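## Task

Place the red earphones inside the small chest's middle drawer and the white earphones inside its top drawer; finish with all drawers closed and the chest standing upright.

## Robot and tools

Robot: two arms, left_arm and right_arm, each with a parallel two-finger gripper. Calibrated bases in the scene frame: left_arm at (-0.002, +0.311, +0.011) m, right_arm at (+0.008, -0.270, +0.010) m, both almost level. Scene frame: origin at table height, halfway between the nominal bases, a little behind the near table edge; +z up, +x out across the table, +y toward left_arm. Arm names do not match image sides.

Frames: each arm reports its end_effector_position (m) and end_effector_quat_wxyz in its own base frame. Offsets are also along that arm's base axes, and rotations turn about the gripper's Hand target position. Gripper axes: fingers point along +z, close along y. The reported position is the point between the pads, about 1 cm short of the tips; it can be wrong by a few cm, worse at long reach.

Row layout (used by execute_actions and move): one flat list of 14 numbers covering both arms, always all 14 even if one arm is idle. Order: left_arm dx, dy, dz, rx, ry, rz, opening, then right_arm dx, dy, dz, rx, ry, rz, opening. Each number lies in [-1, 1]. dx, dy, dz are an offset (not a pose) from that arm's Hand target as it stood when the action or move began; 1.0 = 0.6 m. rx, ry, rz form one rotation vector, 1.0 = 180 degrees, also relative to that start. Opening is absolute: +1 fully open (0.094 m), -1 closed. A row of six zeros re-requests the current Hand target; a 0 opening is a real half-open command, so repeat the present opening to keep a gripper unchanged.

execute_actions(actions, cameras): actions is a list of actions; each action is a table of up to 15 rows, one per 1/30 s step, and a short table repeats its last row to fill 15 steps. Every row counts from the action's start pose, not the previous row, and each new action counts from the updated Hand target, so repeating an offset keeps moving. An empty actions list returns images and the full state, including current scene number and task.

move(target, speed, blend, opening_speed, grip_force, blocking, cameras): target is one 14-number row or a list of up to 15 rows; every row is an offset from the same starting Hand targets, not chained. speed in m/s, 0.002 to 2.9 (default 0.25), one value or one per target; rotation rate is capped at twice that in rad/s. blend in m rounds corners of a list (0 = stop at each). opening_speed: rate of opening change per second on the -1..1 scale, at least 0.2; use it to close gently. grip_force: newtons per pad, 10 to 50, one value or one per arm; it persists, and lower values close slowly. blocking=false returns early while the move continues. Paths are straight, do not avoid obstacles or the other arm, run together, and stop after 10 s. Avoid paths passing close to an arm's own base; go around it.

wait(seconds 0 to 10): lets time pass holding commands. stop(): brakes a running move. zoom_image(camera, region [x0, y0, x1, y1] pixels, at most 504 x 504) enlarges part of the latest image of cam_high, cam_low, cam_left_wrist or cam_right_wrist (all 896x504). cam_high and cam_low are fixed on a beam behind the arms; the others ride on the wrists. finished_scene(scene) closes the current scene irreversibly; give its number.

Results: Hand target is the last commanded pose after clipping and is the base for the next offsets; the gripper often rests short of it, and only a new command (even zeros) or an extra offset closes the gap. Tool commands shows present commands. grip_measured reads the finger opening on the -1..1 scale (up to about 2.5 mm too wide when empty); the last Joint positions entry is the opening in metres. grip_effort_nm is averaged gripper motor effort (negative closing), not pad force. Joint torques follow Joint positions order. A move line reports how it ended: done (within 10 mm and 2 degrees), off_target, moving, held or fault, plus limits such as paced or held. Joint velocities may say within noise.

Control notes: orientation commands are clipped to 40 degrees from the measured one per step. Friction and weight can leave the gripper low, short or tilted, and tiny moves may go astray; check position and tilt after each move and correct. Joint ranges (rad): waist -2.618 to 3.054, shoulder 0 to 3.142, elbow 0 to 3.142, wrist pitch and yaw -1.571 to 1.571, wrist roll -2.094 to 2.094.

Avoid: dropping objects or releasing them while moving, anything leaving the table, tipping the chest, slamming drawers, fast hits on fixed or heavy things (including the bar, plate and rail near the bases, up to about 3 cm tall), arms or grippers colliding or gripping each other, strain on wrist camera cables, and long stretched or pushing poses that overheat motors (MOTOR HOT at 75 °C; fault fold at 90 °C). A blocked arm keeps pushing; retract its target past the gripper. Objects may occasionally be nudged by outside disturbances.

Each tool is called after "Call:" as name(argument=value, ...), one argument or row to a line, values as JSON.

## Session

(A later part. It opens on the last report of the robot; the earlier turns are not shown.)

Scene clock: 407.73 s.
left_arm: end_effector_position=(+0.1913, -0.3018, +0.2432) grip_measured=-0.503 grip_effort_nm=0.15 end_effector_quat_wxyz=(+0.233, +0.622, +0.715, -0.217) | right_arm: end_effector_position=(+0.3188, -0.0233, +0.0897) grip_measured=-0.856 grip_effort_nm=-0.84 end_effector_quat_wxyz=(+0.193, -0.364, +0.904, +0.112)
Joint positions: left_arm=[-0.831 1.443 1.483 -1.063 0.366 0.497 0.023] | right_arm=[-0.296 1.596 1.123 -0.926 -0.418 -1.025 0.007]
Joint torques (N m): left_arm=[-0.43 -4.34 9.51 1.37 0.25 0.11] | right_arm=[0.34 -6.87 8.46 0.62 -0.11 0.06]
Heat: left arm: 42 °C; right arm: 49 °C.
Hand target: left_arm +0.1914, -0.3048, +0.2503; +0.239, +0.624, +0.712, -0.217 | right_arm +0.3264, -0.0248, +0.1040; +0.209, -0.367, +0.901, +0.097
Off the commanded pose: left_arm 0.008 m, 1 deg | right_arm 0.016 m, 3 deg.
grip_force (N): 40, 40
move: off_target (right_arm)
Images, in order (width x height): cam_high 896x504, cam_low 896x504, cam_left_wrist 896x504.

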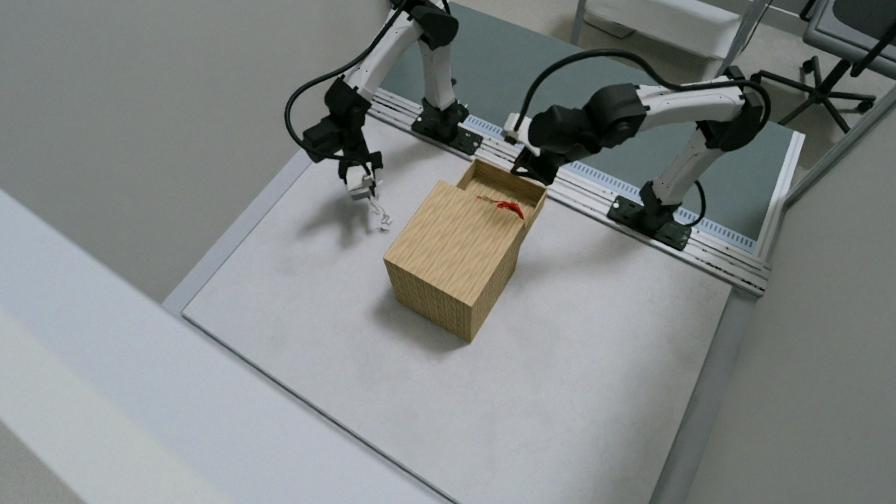

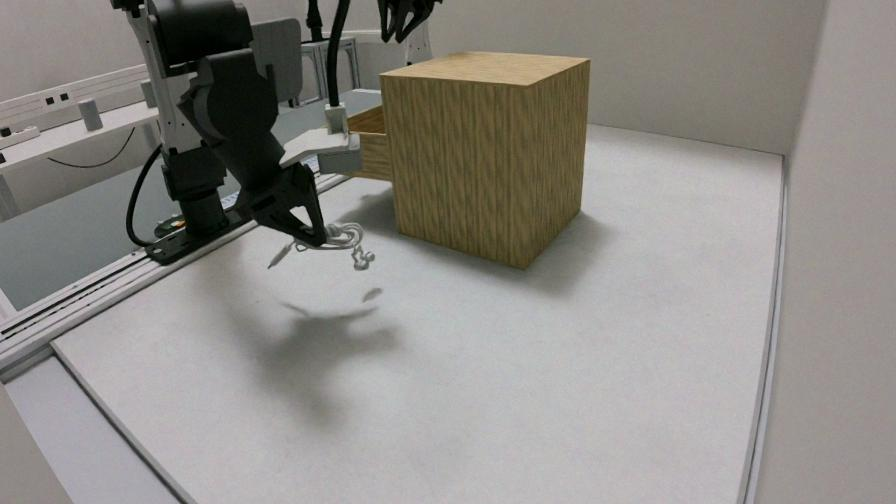

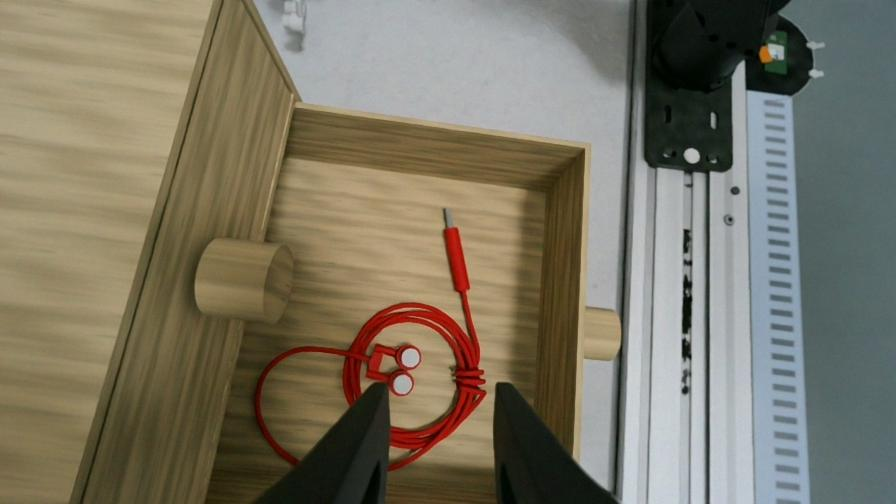

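Call:
move(
  target=[
    [-0.119, 0.0247, 0.0167, -0.03, -0.034, 0.225, 0.1, 0, 0, 0, 0, 0, 0, -0.95],
    [-0.2023, -0.042, -0.0667, -0.0597, -0.0684, 0.4511, 0.1, 0, 0, 0, 0, 0, 0, -0.95],
  ],
  speed=0.3,
  blend=[0.03, 0],
  grip_force=[50, 40],
  cameras=["cam_high", "cam_left_wrist"],
)

Scene clock: 437.10 s.
left_arm: end_effector_position=(+0.0710, -0.3256, +0.2007) grip_measured=+0.097 grip_effort_nm=0.15 end_effector_quat_wxyz=(+0.432, +0.025, +0.901, -0.018) | right_arm: end_effector_position=(+0.3188, -0.0233, +0.0897) grip_measured=-0.856 grip_effort_nm=-0.84 end_effector_quat_wxyz=(+0.193, -0.364, +0.904, +0.112)
Joint positions: left_arm=[-1.772 1.812 1.622 -1.545 -0.884 -1.794 0.052] | right_arm=[-0.296 1.596 1.123 -0.926 -0.418 -1.025 0.007]
Joint torques (N m): left_arm=[-0.25 -6.6 8.61 0.02 -0.64 -0.03] | right_arm=[0.31 -6.97 8.43 0.61 -0.08 0.04]
Heat: left arm: 43 °C; right arm: 49 °C.
Hand target: left_arm +0.0701, -0.3300, +0.2103; +0.443, +0.006, +0.896, -0.007 | right_arm +0.3264, -0.0248, +0.1040; +0.209, -0.367, +0.901, +0.097
Off the commanded pose: left_arm 0.011 m, 3 deg | right_arm 0.016 m, 3 deg.
joint sent to its limit (left arm) — joint 4 (wrist pitch), lower limit. The joint targets are off in orientation, not in position.
grip_force (N): 50, 40
move: off_target (left_arm, right_arm)
Images, in order (width x height): cam_high 896x504, cam_left_wrist 896x504.

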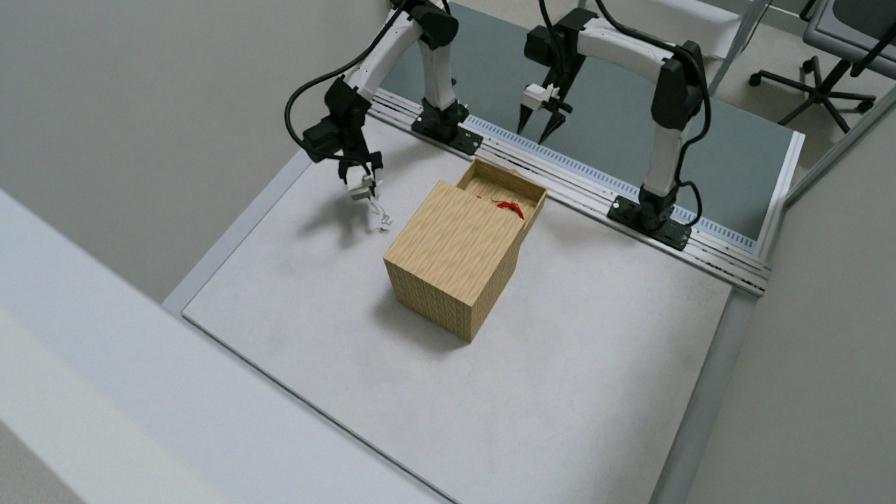

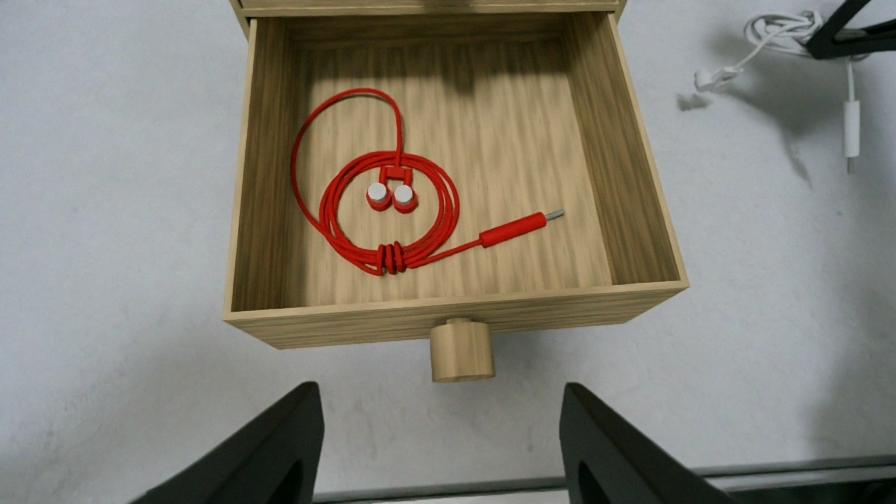

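Call:
move(
  target=[
    [0, -0.0142, -0.1728, 0, 0, 0, 0.1, 0, 0, 0, 0, 0, 0, -0.95],
    [0.3365, -0.0108, -0.168, -0.0033, -0.0556, 0.022, 0.1, 0, 0, 0, 0, 0, 0, -0.95],
  ],
  speed=[0.2, 0.06],
  blend=[0.01, 0],
  cameras=["cam_high", "cam_left_wrist"],
)

Scene clock: 463.43 s.
left_arm: end_effector_position=(+0.2672, -0.3365, +0.1015) grip_measured=+0.097 grip_effort_nm=0.15 end_effector_quat_wxyz=(+0.507, -0.012, +0.862, +0.015) | right_arm: end_effector_position=(+0.3188, -0.0233, +0.0897) grip_measured=-0.856 grip_effort_nm=-0.84 end_effector_quat_wxyz=(+0.193, -0.364, +0.904, +0.112)
Joint positions: left_arm=[-1.247 1.89 1.19 -0.407 -0.998 -1.02 0.052] | right_arm=[-0.296 1.596 1.123 -0.926 -0.418 -1.025 0.007]
Joint torques (N m): left_arm=[0.95 -8.77 5.86 1.52 -0.59 0.18] | right_arm=[0.24 -6.91 8.43 0.6 -0.08 0.05]
Heat: left arm: 42 °C; right arm: 49 °C.
Hand target: left_arm +0.2720, -0.3364, +0.1095; +0.520, -0.026, +0.854, +0.004 | right_arm +0.3264, -0.0248, +0.1040; +0.209, -0.367, +0.901, +0.097
Off the commanded pose: left_arm 0.009 m, 3 deg | right_arm 0.016 m, 3 deg.
grip_force (N): 50, 40
move: off_target (left_arm, right_arm)
Images, in order (width x height): cam_high 896x504, cam_left_wrist 896x504.

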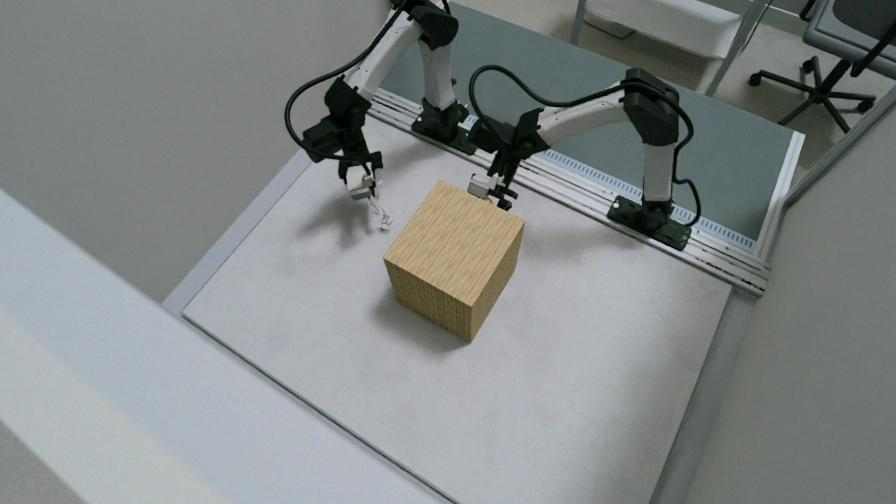

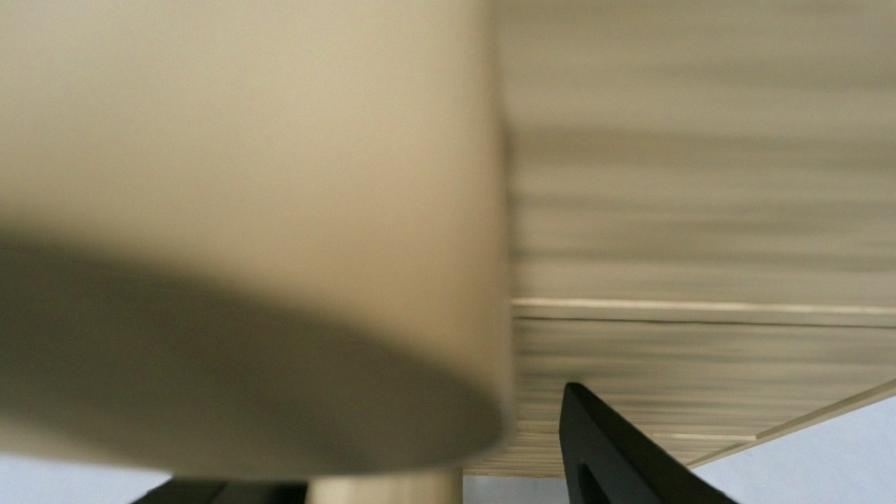

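Call:
move(
  target=[
    [-0.1, 0.0, 0.0, 0, 0, 0, 0.1, 0, 0, 0, 0, 0, 0, -0.95],
    [-0.17, 0.019, 0.131, 0, 0, 0, 0.5, 0, 0, 0, 0, 0, 0, -0.95],
  ],
  speed=[0.1, 0.15],
  blend=[0.01, 0],
  cameras=["cam_left_wrist", "cam_right_wrist"],
)

Scene clock: 474.77 s.
left_arm: end_effector_position=(+0.1703, -0.3193, +0.1758) grip_measured=+0.497 grip_effort_nm=0.15 end_effector_quat_wxyz=(+0.511, -0.016, +0.859, +0.021) | right_arm: end_effector_position=(+0.3188, -0.0233, +0.0897) grip_measured=-0.856 grip_effort_nm=-0.84 end_effector_quat_wxyz=(+0.193, -0.364, +0.904, +0.112)
Joint positions: left_arm=[-1.517 1.801 1.41 -1.191 -1.074 -1.561 0.07] | right_arm=[-0.296 1.596 1.123 -0.926 -0.418 -1.025 0.007]
Joint torques (N m): left_arm=[-0.42 -7.12 9.2 0.28 -0.67 -0.01] | right_arm=[0.29 -6.93 8.44 0.58 -0.06 0.02]
Heat: left arm: 41 °C; right arm: 50 °C.
Hand target: left_arm +0.1700, -0.3251, +0.1880; +0.520, -0.026, +0.854, +0.004 | right_arm +0.3264, -0.0248, +0.1040; +0.209, -0.367, +0.901, +0.097
Off the commanded pose: left_arm 0.014 m, 3 deg | right_arm 0.016 m, 3 deg.
grip_force (N): 50, 40
move: off_target (left_arm, right_arm); target 2's new opening was sent with left_arm's hand 0.013 m and 2 deg from that target
Images, in order (width x height): cam_left_wrist 896x504, cam_right_wrist 896x504.

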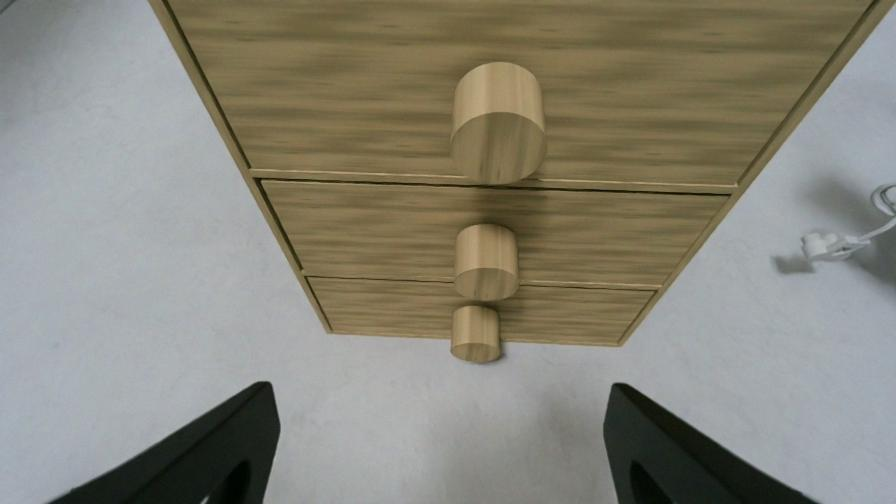

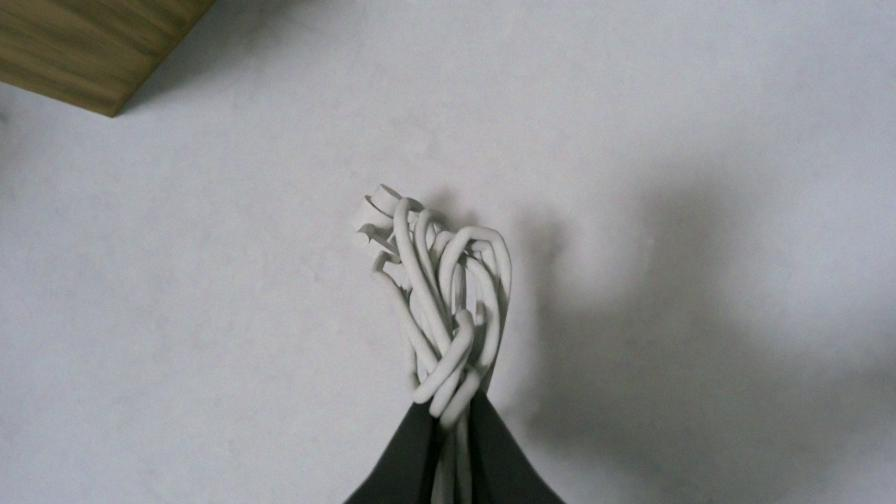

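Call:
move(
  target=[
    [0.162, -0.0123, -0.005, 0, 0, 0, 0.5, 0, 0, 0, 0, 0, 0, -0.95],
    [0.162, -0.0123, -0.005, 0, 0, 0, -0.47, 0, 0, 0, 0, 0, 0, -0.95],
    [-0.08, -0.0123, -0.005, 0, 0.045, 0, -0.47, 0, 0, 0.368, 0, 0, 0, -0.95],
  ],
  speed=[0.1, 0.1, 0.09],
  opening_speed=1.2,
  cameras=["cam_left_wrist", "cam_high", "cam_right_wrist"],
)

Scene clock: 502.80 s.
left_arm: end_effector_position=(+0.1267, -0.3300, +0.1813) grip_measured=-0.404 grip_effort_nm=-1.02 end_effector_quat_wxyz=(+0.468, -0.008, +0.883, +0.017) | right_arm: end_effector_position=(+0.3282, -0.0262, +0.3120) grip_measured=-0.856 grip_effort_nm=-0.84 end_effector_quat_wxyz=(+0.277, -0.344, +0.896, +0.052)
Joint positions: left_arm=[-1.622 1.86 1.563 -1.414 -0.969 -1.713 0.028] | right_arm=[-0.296 1.597 1.989 -1.561 -0.418 -0.943 0.007]
Joint torques (N m): left_arm=[-0.31 -6.87 8.99 -0.1 -0.21 -0.32] | right_arm=[-0.16 -5.89 7.51 1.11 -0.21 0.06]
Motor temperatures (°C): left_arm=[23 32 43 33 27 28 25] | right_arm=[24 38 50 28 26 26 28]
Heat: left arm: 43 °C; right arm: 50 °C.
Hand target: left_arm +0.1220, -0.3324, +0.1851; +0.458, -0.026, +0.888, +0.006 | right_arm +0.3264, -0.0248, +0.3247; +0.209, -0.367, +0.901, +0.097
Off the commanded pose: left_arm 0.006 m, 3 deg | right_arm 0.013 m, 10 deg.
joint sent to its limit (right arm) — joint 4 (wrist pitch), lower limit. The joint targets are off in orientation, not in position.
grip_force (N): 50, 40
move: off_target (left_arm, right_arm); target 2's new opening was sent with left_arm's hand 0.011 m and 3 deg from that target
Images, in order (width x height): cam_high 896x504, cam_left_wrist 896x504, cam_right_wrist 896x504.

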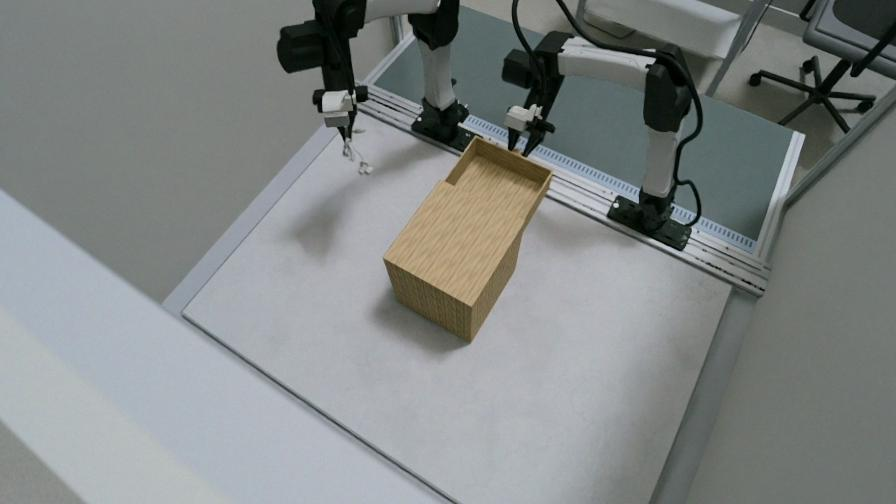

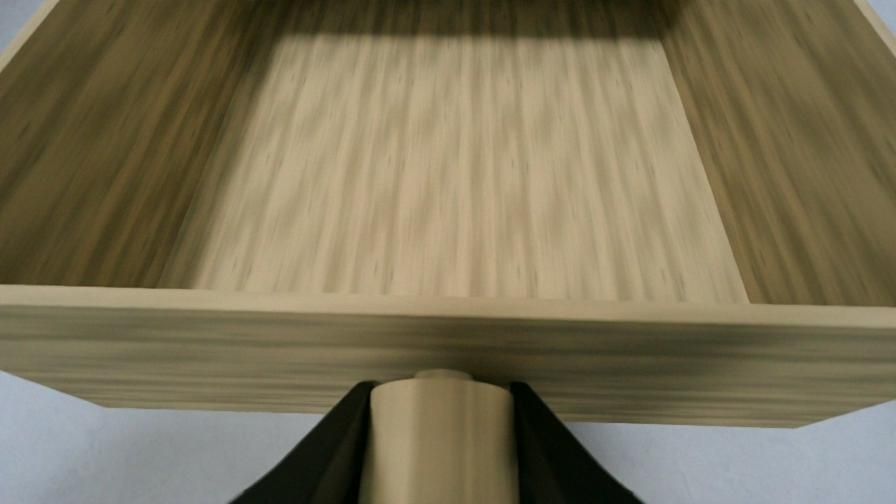

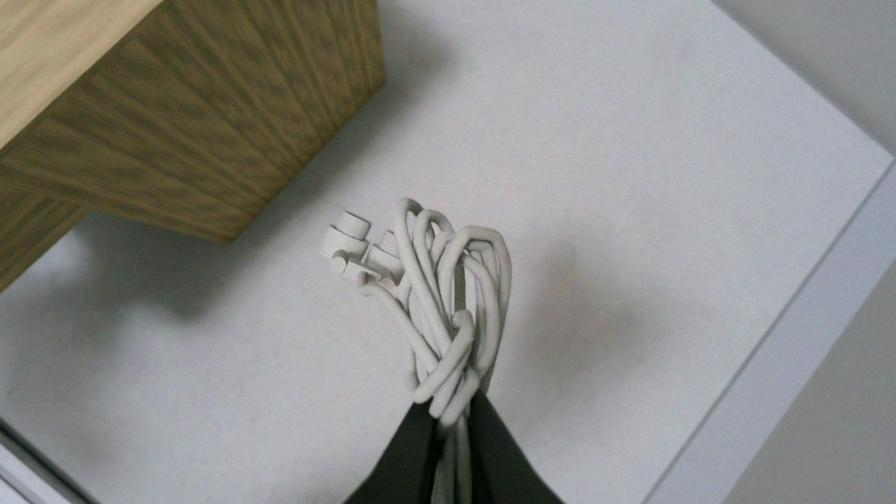

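Call:
move(
  target=[
    [0, 0, 0, 0, 0, 0, 0.2, 0, 0, 0, 0, 0, 0, -0.95],
    [-0.0583, 0, 0, 0, 0, 0, 0.2, -0.18, 0.1433, 0, 0, 0, 0, -0.95],
    [-0.06, 0.2167, 0.22, 0, 0, -0.2, 0.2, -0.1937, 0.46, 0, 0, 0, 0, -0.95],
  ],
  speed=[0.2, 0.15, 0.2],
  blend=[0, 0.02, 0],
  cameras=["cam_left_wrist", "cam_high", "cam_right_wrist"],
)

Scene clock: 515.40 s.
left_arm: end_effector_position=(+0.0875, -0.2014, +0.3115) grip_measured=+0.197 grip_effort_nm=0.15 end_effector_quat_wxyz=(+0.439, +0.250, +0.854, -0.128) | right_arm: end_effector_position=(+0.2081, +0.2491, +0.3151) grip_measured=-0.856 grip_effort_nm=-0.84 end_effector_quat_wxyz=(+0.202, -0.371, +0.901, +0.097)
Joint positions: left_arm=[-1.819 1.049 1.389 -1.496 -0.881 -1.053 0.056] | right_arm=[0.886 1.578 2.028 -1.569 0.021 0.1 0.007]
Joint torques (N m): left_arm=[-0.23 -0.64 7.86 1.09 -0.35 0.15] | right_arm=[0.36 -4.64 7.8 1.32 0.29 0.04]
Heat: left arm: 44 °C; right arm: 52 °C.
Hand target: left_arm +0.0859, -0.2024, +0.3171; +0.438, +0.250, +0.853, -0.136 | right_arm +0.2103, +0.2512, +0.3247; +0.209, -0.366, +0.901, +0.097
Off the commanded pose: left_arm 0.006 m, 1 deg | right_arm 0.010 m, 1 deg.
joint read past its limit (right arm) — joint 4 (wrist pitch), lower limit.
joint sent to its limit (right arm) — joint 4 (wrist pitch), lower limit. The joint targets still meet the commanded pose.
grip_force (N): 50, 40
move: done
Images, in order (width x height): cam_high 896x504, cam_left_wrist 896x504, cam_right_wrist 896x504.

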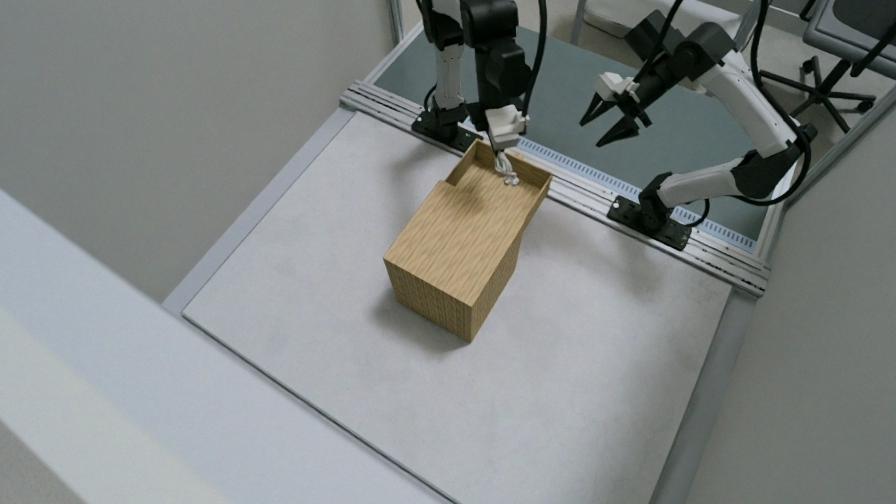

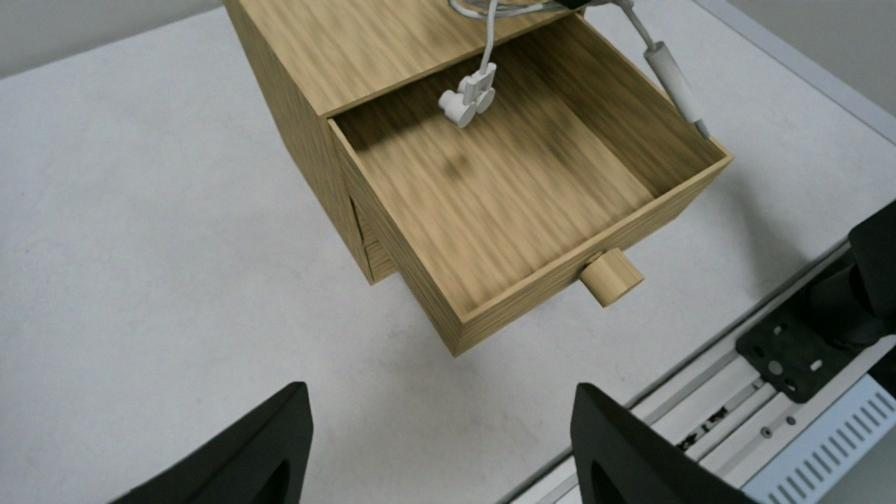

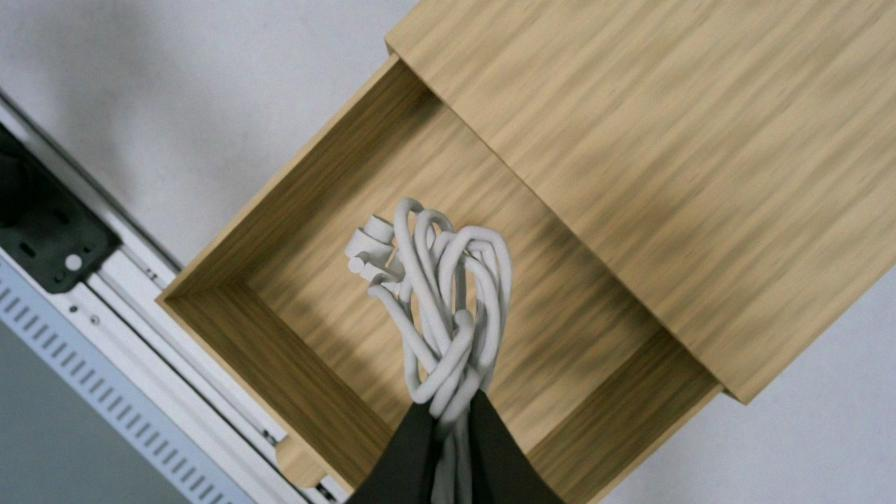

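Call:
move(
  target=[
    [0, 0, 0, 0, 0, 0, 0.2, 0.0487, 0.01, 0, 0, 0, 0, -0.95],
    [0, 0, 0, 0, 0, 0, 0.2, 0.0487, 0.01, -0.235, 0, 0, 0, -0.95],
  ],
  speed=[0.08, 0.12],
  blend=[0.005, 0],
  cameras=["cam_left_wrist", "cam_high", "cam_right_wrist"],
)

Scene clock: 527.93 s.
left_arm: end_effector_position=(+0.0875, -0.2014, +0.3115) grip_measured=+0.197 grip_effort_nm=0.15 end_effector_quat_wxyz=(+0.439, +0.250, +0.854, -0.128) | right_arm: end_effector_position=(+0.2377, +0.2558, +0.1770) grip_measured=-0.857 grip_effort_nm=-0.84 end_effector_quat_wxyz=(+0.195, -0.366, +0.906, +0.087)
Joint positions: left_arm=[-1.819 1.049 1.389 -1.496 -0.881 -1.052 0.056] | right_arm=[0.827 1.475 1.339 -1.004 0.01 0.057 0.007]
Joint torques (N m): left_arm=[-0.25 -0.66 7.77 1.12 -0.33 0.18] | right_arm=[-0.53 -6.31 6.22 1.45 0.03 -0.15]
Heat: left arm: 44 °C; right arm: 52 °C.
Hand target: left_arm +0.0860, -0.2024, +0.3171; +0.438, +0.250, +0.853, -0.136 | right_arm +0.2395, +0.2572, +0.1838; +0.209, -0.366, +0.901, +0.097
Off the commanded pose: left_arm 0.006 m, 1 deg | right_arm 0.007 m, 2 deg.
grip_force (N): 50, 40
move: done
Images, in order (width x height): cam_high 896x504, cam_left_wrist 896x504, cam_right_wrist 896x504.

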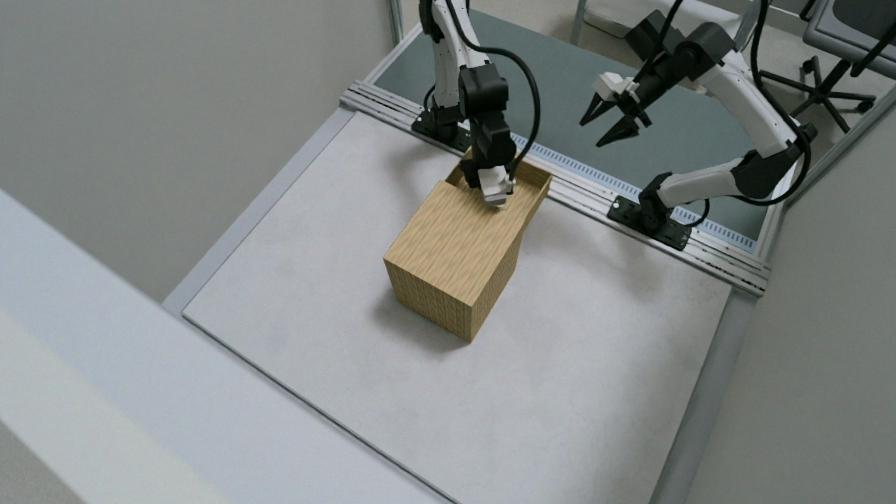

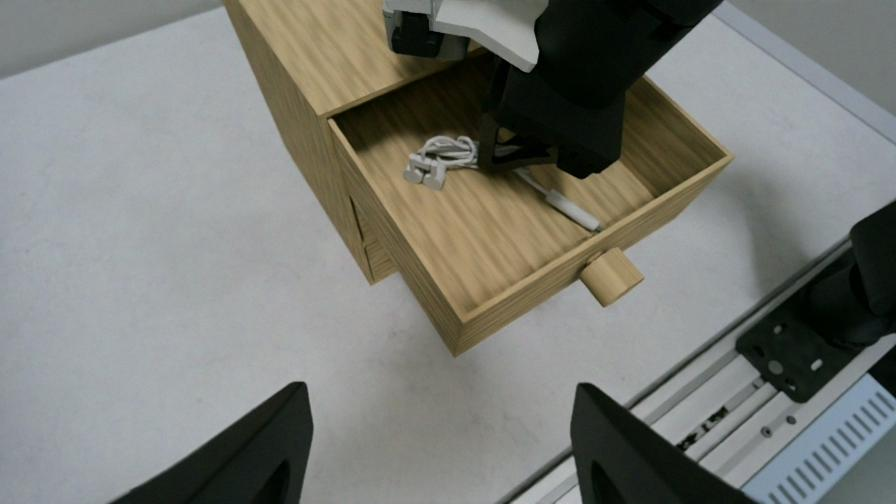

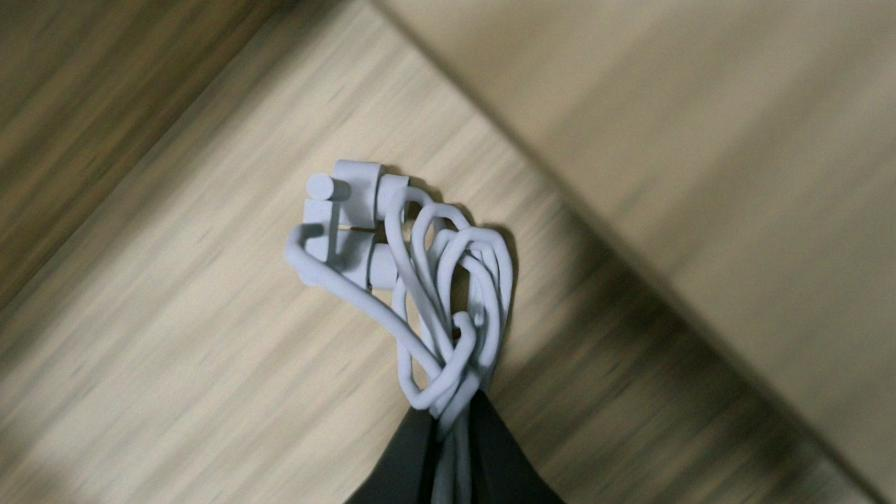

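Call:
move(
  target=[
    [0, 0, 0, 0, 0, 0, 0.2, 0, 0, -0.01, 0, 0, 0, -0.95],
    [0, 0, 0, 0, 0, 0, 0.2, 0, 0, -0.01, 0, 0, 0, -0.3],
    [0, 0, 0, 0, 0, 0, 0.2, 0, 0, 0.21, 0, 0, 0, -0.3],
    [0, 0, 0, 0, 0, 0, 0.2, -0.0658, -0.3787, 0.21, 0, 0, 0, -0.3],
    [-0.0208, -0.2193, -0.1858, 0, 0, 0.2, 0.1, -0.0658, -0.45, 0.18, 0, 0, 0, -0.3],
  ],
  speed=[0.06, 0.06, 0.13, 0.28, 0.25],
  blend=[0, 0, 0.02, 0.02, 0],
  grip_force=[50, 50],
  cameras=["cam_left_wrist", "cam_high"],
)

Scene clock: 545.63 s.
left_arm: end_effector_position=(+0.0721, -0.3311, +0.1985) grip_measured=+0.103 grip_effort_nm=-0.13 end_effector_quat_wxyz=(+0.450, +0.007, +0.892, -0.026) | right_arm: end_effector_position=(+0.1992, -0.0127, +0.2924) grip_measured=-0.302 grip_effort_nm=0.09 end_effector_quat_wxyz=(+0.288, -0.332, +0.898, -0.003)
Joint positions: left_arm=[-1.778 1.841 1.627 -1.545 -0.923 -1.855 0.052] | right_arm=[-0.393 1.059 1.508 -1.565 -0.38 -1.013 0.033]
Joint torques (N m): left_arm=[0.88 -6.83 8.66 -0.1 -0.48 -0.01] | right_arm=[-0.65 -0.49 4.96 1.26 -0.18 -0.15]
Heat: left arm: 43 °C; right arm: 51 °C.
Hand target: left_arm +0.0734, -0.3340, +0.2056; +0.458, -0.026, +0.888, +0.006 | right_arm +0.2001, -0.0128, +0.2918; +0.209, -0.366, +0.901, +0.097
Off the commanded pose: left_arm 0.008 m, 5 deg | right_arm 0.001 m, 15 deg.
joint read past its limit (right arm) — joint 4 (wrist pitch), lower limit.
joint sent to its limit (left arm) — joint 4 (wrist pitch), lower limit. The joint targets are off in orientation, not in position.
joint sent to its limit (right arm) — joint 4 (wrist pitch), lower limit. The joint targets are off in orientation, not in position.
move: off_target (left_arm, right_arm); target 5's new opening was sent with left_arm's hand 0.008 m and 5 deg from that target
Images, in order (width x height): cam_high 896x504, cam_left_wrist 896x504.

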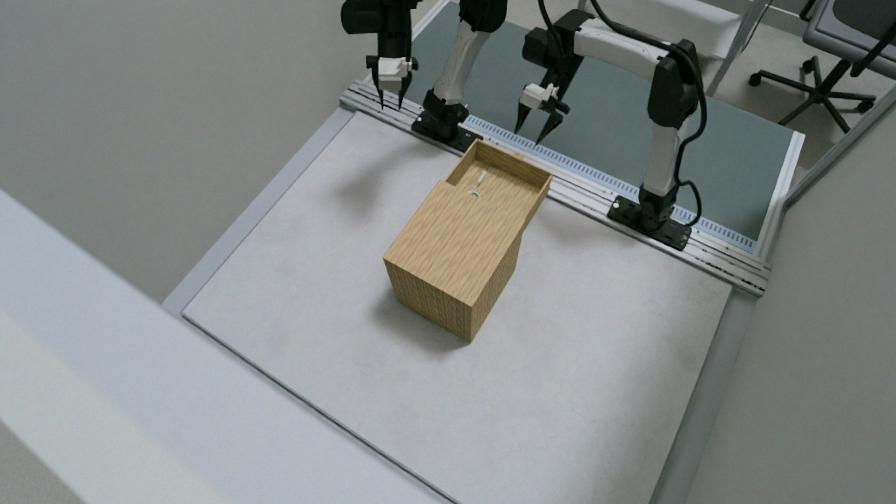

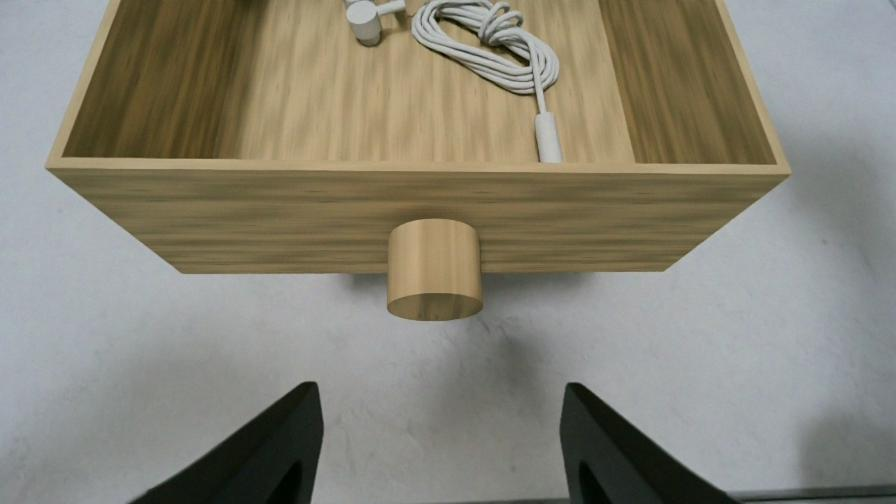

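Call:
move(
  target=[
    [0, 0.003, -0.0375, 0, 0, 0, 0.1, 0, 0, 0, 0, 0, 0, -0.3],
    [0.3027, 0.003, -0.0375, 0, -0.045, 0, 0.1, 0, 0, 0, 0, 0, 0, -0.3],
    [0.3343, 0.003, -0.0375, 0, -0.045, 0, 0.1, 0, 0, 0, 0, 0, 0, -0.3],
    [0.194, 0.003, -0.0375, 0, -0.045, 0, 0.1, 0, 0, 0, 0, 0, 0, -0.3],
  ],
  speed=[0.15, 0.06, 0.03, 0.1],
  blend=[0.005, 0.005, 0, 0],
  cameras=["cam_left_wrist", "cam_high"],
)

Scene clock: 558.97 s.
left_arm: end_effector_position=(+0.1890, -0.3263, +0.1745) grip_measured=+0.103 grip_effort_nm=-0.13 end_effector_quat_wxyz=(+0.510, -0.017, +0.860, +0.013) | right_arm: end_effector_position=(+0.1992, -0.0127, +0.2924) grip_measured=-0.302 grip_effort_nm=0.09 end_effector_quat_wxyz=(+0.288, -0.332, +0.898, -0.003)
Joint positions: left_arm=[-1.462 1.791 1.392 -1.057 -1.068 -1.434 0.052] | right_arm=[-0.393 1.059 1.508 -1.565 -0.38 -1.013 0.033]
Joint torques (N m): left_arm=[-0.18 -6.27 9.39 0.51 -0.7 -0.05] | right_arm=[-0.66 -0.47 5.05 1.27 -0.23 -0.16]
Heat: left arm: 42 °C; right arm: 49 °C.
Hand target: left_arm +0.1898, -0.3322, +0.1831; +0.520, -0.026, +0.854, +0.004 | right_arm +0.2001, -0.0128, +0.2918; +0.209, -0.366, +0.901, +0.097
Off the commanded pose: left_arm 0.010 m, 2 deg | right_arm 0.001 m, 15 deg.
joint read past its limit (right arm) — joint 4 (wrist pitch), lower limit.
joint sent to its limit (right arm) — joint 4 (wrist pitch), lower limit. The joint targets are off in orientation, not in position.
move: off_target (right_arm)
Images, in order (width x height): cam_high 896x504, cam_left_wrist 896x504.

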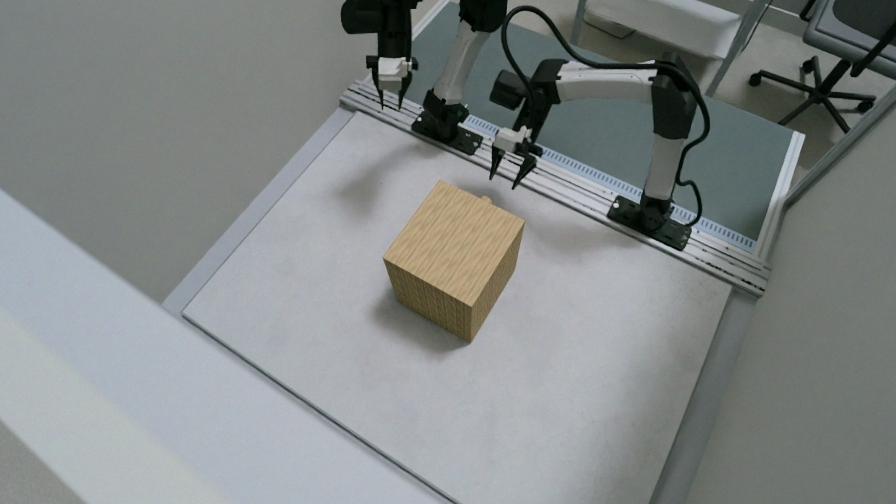

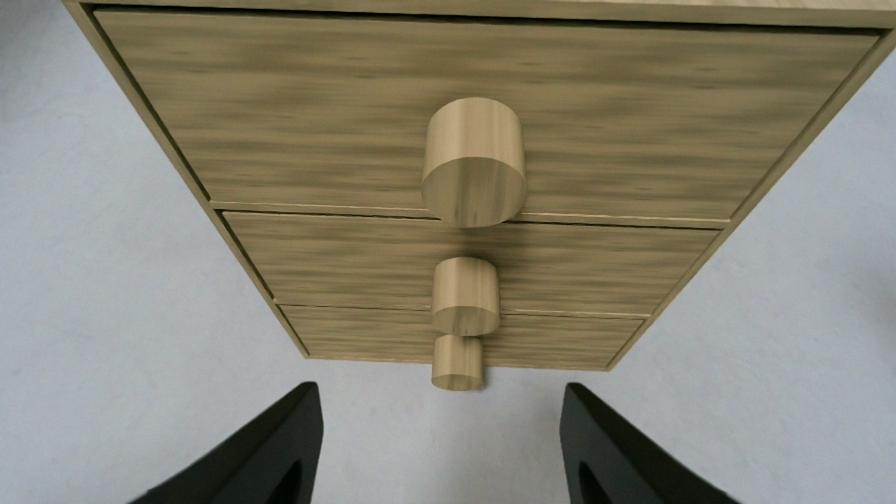

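Call:
finished_scene(
  scene=2,
)

The scene is finished: the task was done.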